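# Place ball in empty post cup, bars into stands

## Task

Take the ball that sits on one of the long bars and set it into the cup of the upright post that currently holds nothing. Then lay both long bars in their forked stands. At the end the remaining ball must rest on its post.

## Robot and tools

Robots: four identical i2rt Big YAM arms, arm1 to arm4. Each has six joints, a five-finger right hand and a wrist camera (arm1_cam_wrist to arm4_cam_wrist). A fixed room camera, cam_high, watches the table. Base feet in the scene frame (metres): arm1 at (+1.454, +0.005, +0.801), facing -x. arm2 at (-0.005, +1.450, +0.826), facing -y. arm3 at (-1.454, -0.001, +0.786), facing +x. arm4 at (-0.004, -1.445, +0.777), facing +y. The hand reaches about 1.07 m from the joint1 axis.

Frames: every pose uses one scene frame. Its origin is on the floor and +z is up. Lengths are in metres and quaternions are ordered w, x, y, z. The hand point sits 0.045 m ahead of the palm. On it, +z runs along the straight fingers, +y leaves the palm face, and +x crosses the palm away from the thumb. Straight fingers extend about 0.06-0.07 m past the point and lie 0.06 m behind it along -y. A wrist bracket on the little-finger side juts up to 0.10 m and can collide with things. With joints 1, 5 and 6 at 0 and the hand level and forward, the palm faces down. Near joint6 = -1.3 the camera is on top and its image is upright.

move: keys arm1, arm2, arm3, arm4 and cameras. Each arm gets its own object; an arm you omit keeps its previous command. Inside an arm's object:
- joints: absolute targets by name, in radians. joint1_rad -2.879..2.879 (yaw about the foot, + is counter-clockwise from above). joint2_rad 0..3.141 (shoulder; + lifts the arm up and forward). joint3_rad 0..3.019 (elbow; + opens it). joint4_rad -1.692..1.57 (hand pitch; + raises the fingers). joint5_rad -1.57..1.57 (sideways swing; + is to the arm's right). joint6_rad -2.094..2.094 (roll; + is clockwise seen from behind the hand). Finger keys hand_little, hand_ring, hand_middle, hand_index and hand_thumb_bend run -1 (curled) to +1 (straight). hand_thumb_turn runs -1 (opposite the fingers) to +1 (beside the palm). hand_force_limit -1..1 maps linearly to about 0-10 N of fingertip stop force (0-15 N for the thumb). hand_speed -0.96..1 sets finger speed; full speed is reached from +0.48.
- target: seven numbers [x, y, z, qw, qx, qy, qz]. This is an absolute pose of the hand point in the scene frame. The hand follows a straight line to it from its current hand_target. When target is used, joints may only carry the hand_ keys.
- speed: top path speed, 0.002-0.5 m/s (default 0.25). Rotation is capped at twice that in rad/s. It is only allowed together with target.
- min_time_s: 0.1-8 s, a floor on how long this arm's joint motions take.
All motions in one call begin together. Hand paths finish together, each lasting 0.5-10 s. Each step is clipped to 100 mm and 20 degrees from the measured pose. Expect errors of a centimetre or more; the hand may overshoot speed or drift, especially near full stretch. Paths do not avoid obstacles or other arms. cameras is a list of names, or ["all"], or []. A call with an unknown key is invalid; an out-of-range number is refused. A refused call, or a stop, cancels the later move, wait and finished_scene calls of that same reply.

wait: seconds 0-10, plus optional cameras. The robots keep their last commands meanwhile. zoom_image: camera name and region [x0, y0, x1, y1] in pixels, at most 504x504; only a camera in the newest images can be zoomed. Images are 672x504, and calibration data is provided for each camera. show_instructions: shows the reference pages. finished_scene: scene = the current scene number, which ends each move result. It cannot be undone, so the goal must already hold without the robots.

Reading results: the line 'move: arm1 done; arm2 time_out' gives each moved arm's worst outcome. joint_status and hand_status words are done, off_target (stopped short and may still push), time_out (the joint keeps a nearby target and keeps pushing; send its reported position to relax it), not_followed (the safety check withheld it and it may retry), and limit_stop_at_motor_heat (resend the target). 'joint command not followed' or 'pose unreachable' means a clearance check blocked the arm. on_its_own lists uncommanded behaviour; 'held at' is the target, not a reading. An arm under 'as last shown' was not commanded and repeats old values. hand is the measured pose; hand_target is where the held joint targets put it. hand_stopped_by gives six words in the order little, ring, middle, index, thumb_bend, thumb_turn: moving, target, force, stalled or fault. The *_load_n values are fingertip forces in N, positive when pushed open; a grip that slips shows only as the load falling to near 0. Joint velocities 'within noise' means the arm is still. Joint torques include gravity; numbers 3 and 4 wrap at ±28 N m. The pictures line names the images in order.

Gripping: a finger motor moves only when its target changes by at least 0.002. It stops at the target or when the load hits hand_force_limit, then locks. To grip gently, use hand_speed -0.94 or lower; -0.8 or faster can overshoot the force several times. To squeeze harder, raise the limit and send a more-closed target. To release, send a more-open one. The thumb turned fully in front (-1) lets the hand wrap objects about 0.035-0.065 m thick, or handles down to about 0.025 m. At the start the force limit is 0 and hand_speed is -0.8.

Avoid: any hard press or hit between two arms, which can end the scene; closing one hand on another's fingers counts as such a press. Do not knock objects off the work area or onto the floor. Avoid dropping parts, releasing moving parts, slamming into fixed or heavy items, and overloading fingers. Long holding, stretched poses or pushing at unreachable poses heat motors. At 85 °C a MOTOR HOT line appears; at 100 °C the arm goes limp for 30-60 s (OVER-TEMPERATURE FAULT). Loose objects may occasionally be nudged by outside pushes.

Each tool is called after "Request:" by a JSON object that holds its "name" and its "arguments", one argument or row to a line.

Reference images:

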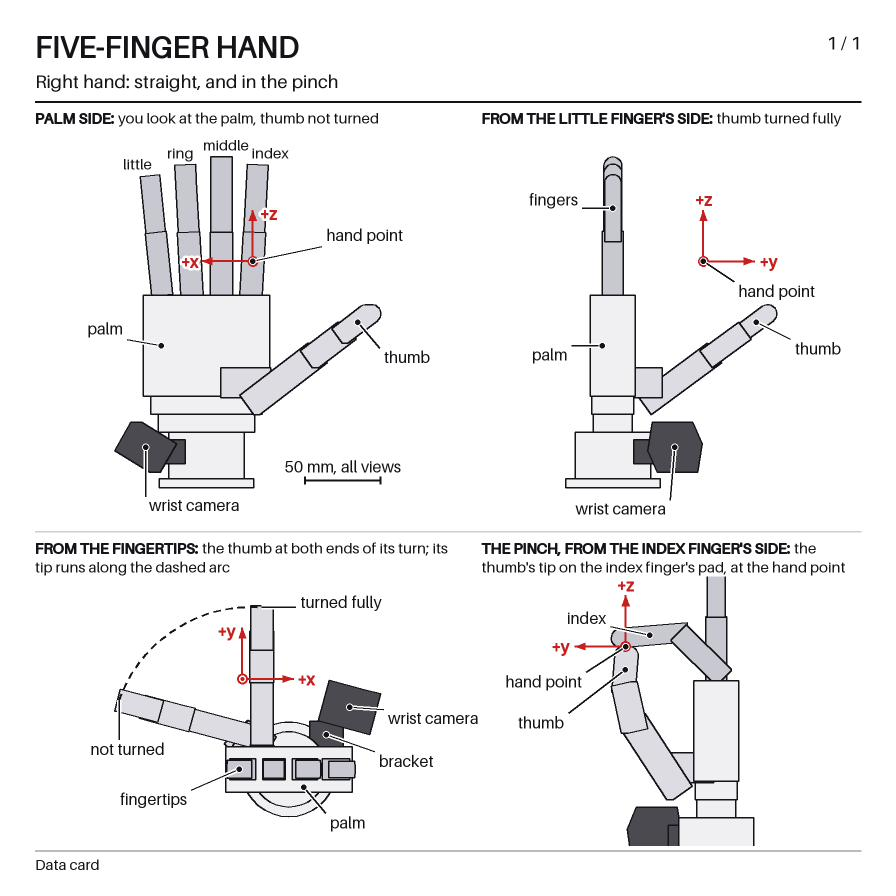

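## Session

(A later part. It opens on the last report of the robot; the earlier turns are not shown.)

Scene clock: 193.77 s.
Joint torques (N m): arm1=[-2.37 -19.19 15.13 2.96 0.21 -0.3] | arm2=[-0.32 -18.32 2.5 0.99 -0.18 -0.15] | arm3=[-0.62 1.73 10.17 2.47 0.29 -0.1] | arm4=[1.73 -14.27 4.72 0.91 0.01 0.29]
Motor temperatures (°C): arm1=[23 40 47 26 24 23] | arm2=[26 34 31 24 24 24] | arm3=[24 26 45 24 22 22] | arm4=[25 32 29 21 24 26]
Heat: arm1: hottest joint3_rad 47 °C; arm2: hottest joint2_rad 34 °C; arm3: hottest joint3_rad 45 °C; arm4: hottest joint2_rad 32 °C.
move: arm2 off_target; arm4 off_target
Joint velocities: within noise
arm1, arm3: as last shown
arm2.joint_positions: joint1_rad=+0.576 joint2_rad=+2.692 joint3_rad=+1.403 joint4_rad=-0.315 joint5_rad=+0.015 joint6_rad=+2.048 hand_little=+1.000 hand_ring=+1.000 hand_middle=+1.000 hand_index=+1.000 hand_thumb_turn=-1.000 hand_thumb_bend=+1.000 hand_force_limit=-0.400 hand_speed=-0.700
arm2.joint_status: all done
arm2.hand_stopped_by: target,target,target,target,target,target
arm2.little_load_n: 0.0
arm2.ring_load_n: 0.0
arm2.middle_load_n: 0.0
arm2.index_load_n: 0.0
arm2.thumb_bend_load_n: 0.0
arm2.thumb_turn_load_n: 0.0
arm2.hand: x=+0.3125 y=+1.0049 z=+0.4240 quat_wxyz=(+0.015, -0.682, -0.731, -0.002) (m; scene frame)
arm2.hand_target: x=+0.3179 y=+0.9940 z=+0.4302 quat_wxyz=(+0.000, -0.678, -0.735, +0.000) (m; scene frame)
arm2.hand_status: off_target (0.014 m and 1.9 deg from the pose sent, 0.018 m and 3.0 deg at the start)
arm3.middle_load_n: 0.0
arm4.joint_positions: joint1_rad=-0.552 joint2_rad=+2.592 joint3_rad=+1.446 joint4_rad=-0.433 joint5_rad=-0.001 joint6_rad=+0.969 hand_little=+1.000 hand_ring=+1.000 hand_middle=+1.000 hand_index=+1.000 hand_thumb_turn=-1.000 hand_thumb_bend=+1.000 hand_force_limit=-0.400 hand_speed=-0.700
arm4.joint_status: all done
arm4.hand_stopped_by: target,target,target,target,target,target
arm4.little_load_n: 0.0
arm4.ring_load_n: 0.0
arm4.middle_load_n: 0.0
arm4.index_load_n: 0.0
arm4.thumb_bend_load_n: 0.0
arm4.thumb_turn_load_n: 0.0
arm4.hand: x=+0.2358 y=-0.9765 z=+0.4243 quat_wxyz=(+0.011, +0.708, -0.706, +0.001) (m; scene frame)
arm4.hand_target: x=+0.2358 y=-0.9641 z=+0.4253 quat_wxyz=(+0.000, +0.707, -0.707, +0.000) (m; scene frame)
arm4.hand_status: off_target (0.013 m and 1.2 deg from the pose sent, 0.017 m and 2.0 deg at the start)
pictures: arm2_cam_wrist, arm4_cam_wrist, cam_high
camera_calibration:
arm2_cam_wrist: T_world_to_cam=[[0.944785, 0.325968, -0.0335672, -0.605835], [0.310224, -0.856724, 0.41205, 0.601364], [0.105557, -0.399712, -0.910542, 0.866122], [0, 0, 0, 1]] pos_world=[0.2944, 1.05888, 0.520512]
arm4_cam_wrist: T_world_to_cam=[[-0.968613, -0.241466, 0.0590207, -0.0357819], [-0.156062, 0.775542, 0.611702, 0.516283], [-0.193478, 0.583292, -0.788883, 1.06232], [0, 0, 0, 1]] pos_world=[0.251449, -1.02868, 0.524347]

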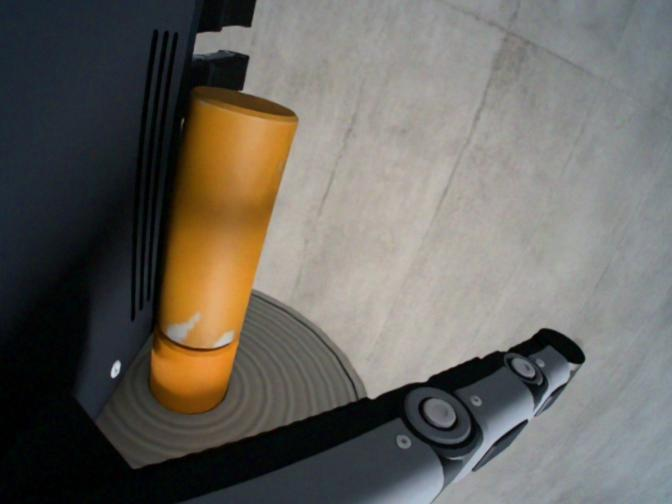

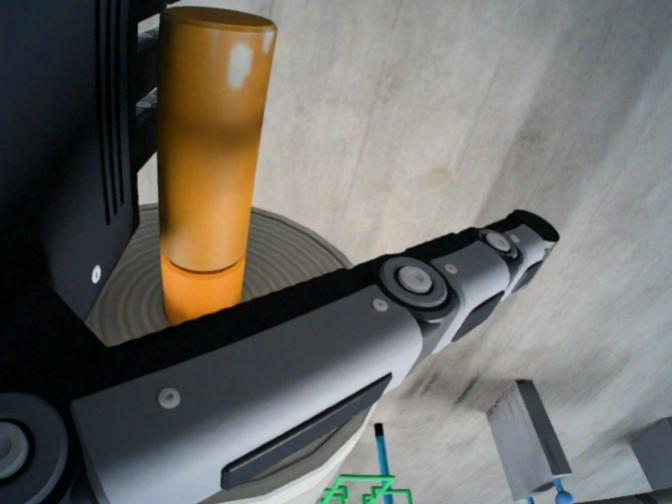

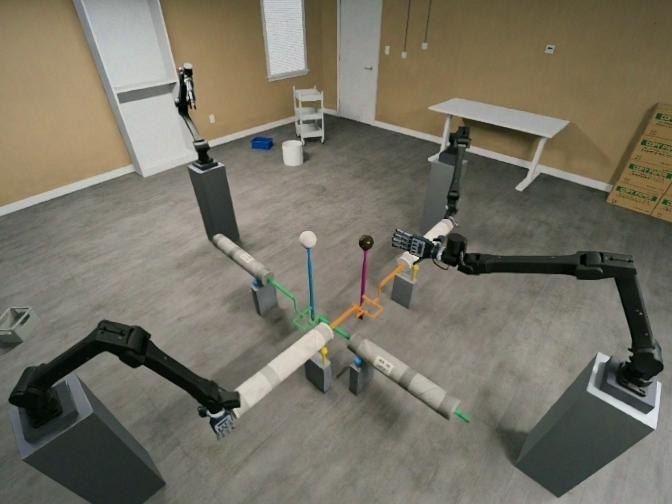

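Request:
{"name": "move", "arguments": {
  "arm2": {"target":[0.318,1.003,0.52,0,0.6783,0.7348,0],"speed":0.08},
  "arm4": {"target":[0.236,-0.974,0.52,0,0.7071,-0.7071,0],"speed":0.08},
  "cameras": ["cam_high","arm2_cam_wrist","arm4_cam_wrist"]
}}

Request:
{"name": "move", "arguments": {
  "arm2": {"target":[0.318,1.005,0.62,0,0.6783,0.7348,0],"speed":0.12},
  "arm4": {"target":[0.236,-0.976,0.62,0,0.7071,-0.7071,0],"speed":0.12},
  "cameras": ["cam_high"]
}}

Request:
{"name": "zoom_image", "arguments": {
  "camera": "cam_high",
  "region": [270, 230, 430, 390]
}}

Scene clock: 200.43 s.
Joint torques (N m): arm1=[-2.37 -18.84 15.23 2.93 0.2 -0.29] | arm2=[0.62 -19.19 2.36 -0.05 -0.11 -0.06] | arm3=[-0.73 1.61 10.26 2.5 0.3 -0.11] | arm4=[0.91 -15.09 3.37 0.27 0.02 0.19]
Motor temperatures (°C): arm1=[23 40 47 26 24 23] | arm2=[26 33 31 24 24 24] | arm3=[24 26 45 24 22 22] | arm4=[25 32 28 21 24 26]
Heat: arm1: hottest joint3_rad 47 °C; arm2: hottest joint2_rad 33 °C; arm3: hottest joint3_rad 45 °C; arm4: hottest joint2_rad 32 °C.
move: arm2 off_target; arm4 done
Joint velocities: within noise
arm1, arm3: as last shown
arm2.joint_positions: joint1_rad=+0.576 joint2_rad=+2.482 joint3_rad=+1.254 joint4_rad=-0.360 joint5_rad=+0.013 joint6_rad=+2.048 hand_little=+1.000 hand_ring=+1.000 hand_middle=+1.000 hand_index=+1.000 hand_thumb_turn=-1.000 hand_thumb_bend=+1.000 hand_force_limit=-0.400 hand_speed=-0.700
arm2.joint_status: not commanded
arm2.hand_stopped_by: target,target,target,target,target,target
arm2.little_load_n: 0.0
arm2.ring_load_n: 0.0
arm2.middle_load_n: 0.0
arm2.index_load_n: 0.0
arm2.thumb_bend_load_n: 0.0
arm2.thumb_turn_load_n: 0.0
arm2.hand: x=+0.3105 y=+1.0074 z=+0.5069 quat_wxyz=(+0.007, -0.683, -0.731, -0.001) (m; scene frame)
arm2.hand_target: x=+0.3180 y=+1.0030 z=+0.5198 quat_wxyz=(+0.000, -0.678, -0.735, +0.000) (m; scene frame)
arm2.hand_status: off_target (0.016 m and 1.1 deg from the pose sent, 0.096 m and 1.9 deg at the start)
arm4.joint_positions: joint1_rad=-0.552 joint2_rad=+2.382 joint3_rad=+1.337 joint4_rad=-0.510 joint5_rad=-0.001 joint6_rad=+0.969 hand_little=+1.000 hand_ring=+1.000 hand_middle=+1.000 hand_index=+1.000 hand_thumb_turn=-1.000 hand_thumb_bend=+1.000 hand_force_limit=-0.400 hand_speed=-0.700
arm4.joint_status: not commanded
arm4.hand_stopped_by: target,target,target,target,target,target
arm4.little_load_n: 0.0
arm4.ring_load_n: 0.0
arm4.middle_load_n: 0.0
arm4.index_load_n: 0.0
arm4.thumb_bend_load_n: 0.0
arm4.thumb_turn_load_n: 0.0
arm4.hand: x=+0.2385 y=-0.9727 z=+0.5132 quat_wxyz=(-0.001, +0.708, -0.706, -0.001) (m; scene frame)
arm4.hand_target: x=+0.2360 y=-0.9739 z=+0.5200 quat_wxyz=(+0.000, +0.707, -0.707, +0.000) (m; scene frame)
arm4.hand_status: done (0.007 m and 0.2 deg from the pose sent, 0.096 m and 1.2 deg at the start)
pictures: arm2_cam_wrist, arm4_cam_wrist, cam_high
camera_calibration:
arm2_cam_wrist: T_world_to_cam=[[0.945171, 0.325381, -0.0279063, -0.604399], [0.305726, -0.851551, 0.425902, 0.559139], [0.114817, -0.411082, -0.904339, 0.948355], [0, 0, 0, 1]] pos_world=[0.29143, 1.06265, 0.602629]
arm4_cam_wrist: T_world_to_cam=[[-0.96931, -0.242335, 0.0413769, -0.0290606], [-0.164218, 0.763494, 0.624587, 0.442862], [-0.18295, 0.598624, -0.779858, 1.1386], [0, 0, 0, 1]] pos_world=[0.252865, -1.02676, 0.612546]

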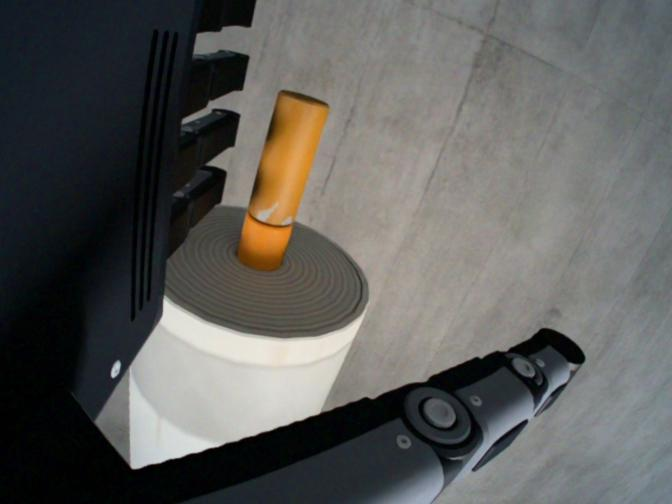

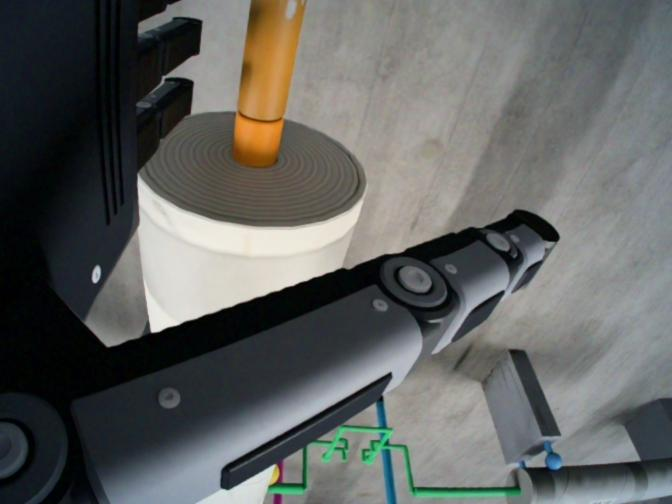

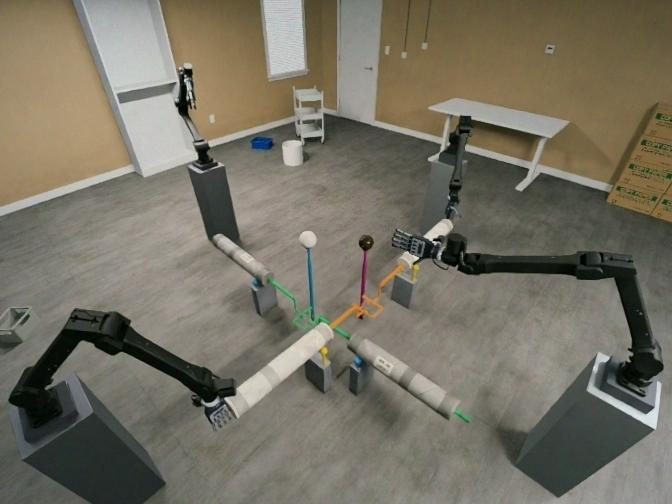

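Scene clock: 202.03 s.
Joint torques (N m): arm1=[-2.49 -18.67 15.24 2.85 0.21 -0.32] | arm2=[0.67 -18.14 3.55 -0.1 -0.11 -0.02] | arm3=[-0.73 1.67 10.22 2.47 0.28 -0.12] | arm4=[0.73 -14.39 4.68 0.25 0.02 0.17]
Motor temperatures (°C): arm1=[23 40 47 26 24 23] | arm2=[26 33 31 24 24 24] | arm3=[24 26 45 24 22 22] | arm4=[25 32 28 21 24 26]
Heat: arm1: hottest joint3_rad 47 °C; arm2: hottest joint2_rad 33 °C; arm3: hottest joint3_rad 45 °C; arm4: hottest joint2_rad 32 °C.
move: arm2 off_target; arm4 done
Joint velocities: within noise
arm1: as last shown
arm2.joint_positions: joint1_rad=+0.578 joint2_rad=+2.239 joint3_rad=+1.165 joint4_rad=-0.513 joint5_rad=+0.012 joint6_rad=+2.048 hand_little=+1.000 hand_ring=+1.000 hand_middle=+1.000 hand_index=+1.000 hand_thumb_turn=-1.000 hand_thumb_bend=+1.000 hand_force_limit=-0.400 hand_speed=-0.700
arm2.joint_status: not commanded
arm2.hand_stopped_by: target,target,target,target,target,target
arm2.little_load_n: 0.0
arm2.ring_load_n: 0.0
arm2.middle_load_n: 0.0
arm2.index_load_n: 0.0
arm2.thumb_bend_load_n: 0.0
arm2.thumb_turn_load_n: 0.0
arm2.hand: x=+0.3109 y=+1.0068 z=+0.6080 quat_wxyz=(+0.007, -0.682, -0.731, -0.001) (m; scene frame)
arm2.hand_target: x=+0.3180 y=+1.0050 z=+0.6198 quat_wxyz=(+0.000, -0.678, -0.735, +0.000) (m; scene frame)
arm2.hand_status: off_target (0.014 m and 1.0 deg from the pose sent, 0.113 m and 1.1 deg at the start)
arm3.joint_positions: joint1_rad=-0.181 joint2_rad=+0.622 joint3_rad=+1.421 joint4_rad=-1.240 joint5_rad=+0.262 joint6_rad=-1.264 hand_little=+1.000 hand_ring=+1.000 hand_middle=+1.000 hand_index=+1.000 hand_thumb_turn=+1.000 hand_thumb_bend=+1.000 hand_force_limit=+0.000 hand_speed=-0.800
arm3.joint_status: not commanded
arm3.hand_stopped_by: target,target,target,target,target,target
arm3.little_load_n: 0.0
arm3.ring_load_n: 0.0
arm3.middle_load_n: 0.0
arm3.index_load_n: 0.0
arm3.thumb_bend_load_n: 0.0
arm3.thumb_turn_load_n: 0.0
arm3.hand: x=-1.2408 y=-0.1356 z=+1.3138 quat_wxyz=(+0.075, +0.801, -0.265, +0.531) (m; scene frame)
arm3.hand_target: x=-1.2428 y=-0.1352 z=+1.3259 quat_wxyz=(+0.073, +0.794, -0.265, +0.543) (m; scene frame)
arm3.hand_status: not commanded
arm4.joint_positions: joint1_rad=-0.552 joint2_rad=+2.162 joint3_rad=+1.284 joint4_rad=-0.676 joint5_rad=-0.001 joint6_rad=+0.969 hand_little=+1.000 hand_ring=+1.000 hand_middle=+1.000 hand_index=+1.000 hand_thumb_turn=-1.000 hand_thumb_bend=+1.000 hand_force_limit=-0.400 hand_speed=-0.700
arm4.joint_status: not commanded
arm4.hand_stopped_by: target,target,target,target,target,target
arm4.little_load_n: 0.0
arm4.ring_load_n: 0.0
arm4.middle_load_n: 0.0
arm4.index_load_n: 0.0
arm4.thumb_bend_load_n: 0.0
arm4.thumb_turn_load_n: 0.0
arm4.hand: x=+0.2387 y=-0.9727 z=+0.6146 quat_wxyz=(-0.002, +0.708, -0.706, -0.001) (m; scene frame)
arm4.hand_target: x=+0.2360 y=-0.9759 z=+0.6199 quat_wxyz=(+0.000, +0.707, -0.707, +0.000) (m; scene frame)
arm4.hand_status: done (0.007 m and 0.3 deg from the pose sent, 0.107 m and 0.2 deg at the start)
pictures: cam_high

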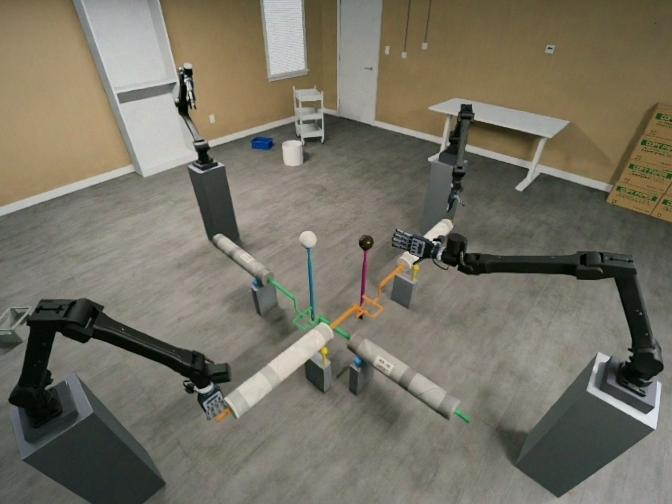

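Scaled by 3.150 from the camera's 672x504 image, which has a finer 960x720 frame.

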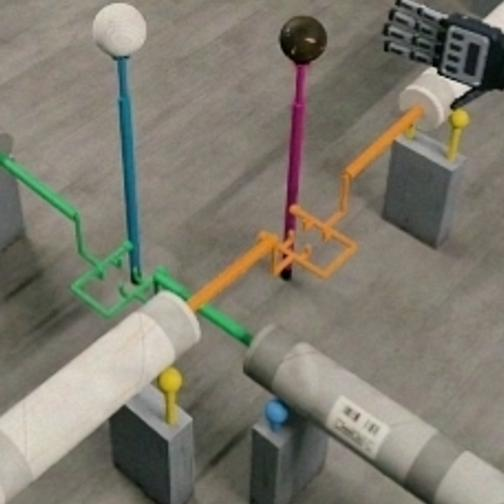

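Request:
{"name": "finished_scene", "arguments": {
  "scene": 3
}}

The scene is finished: the task was done.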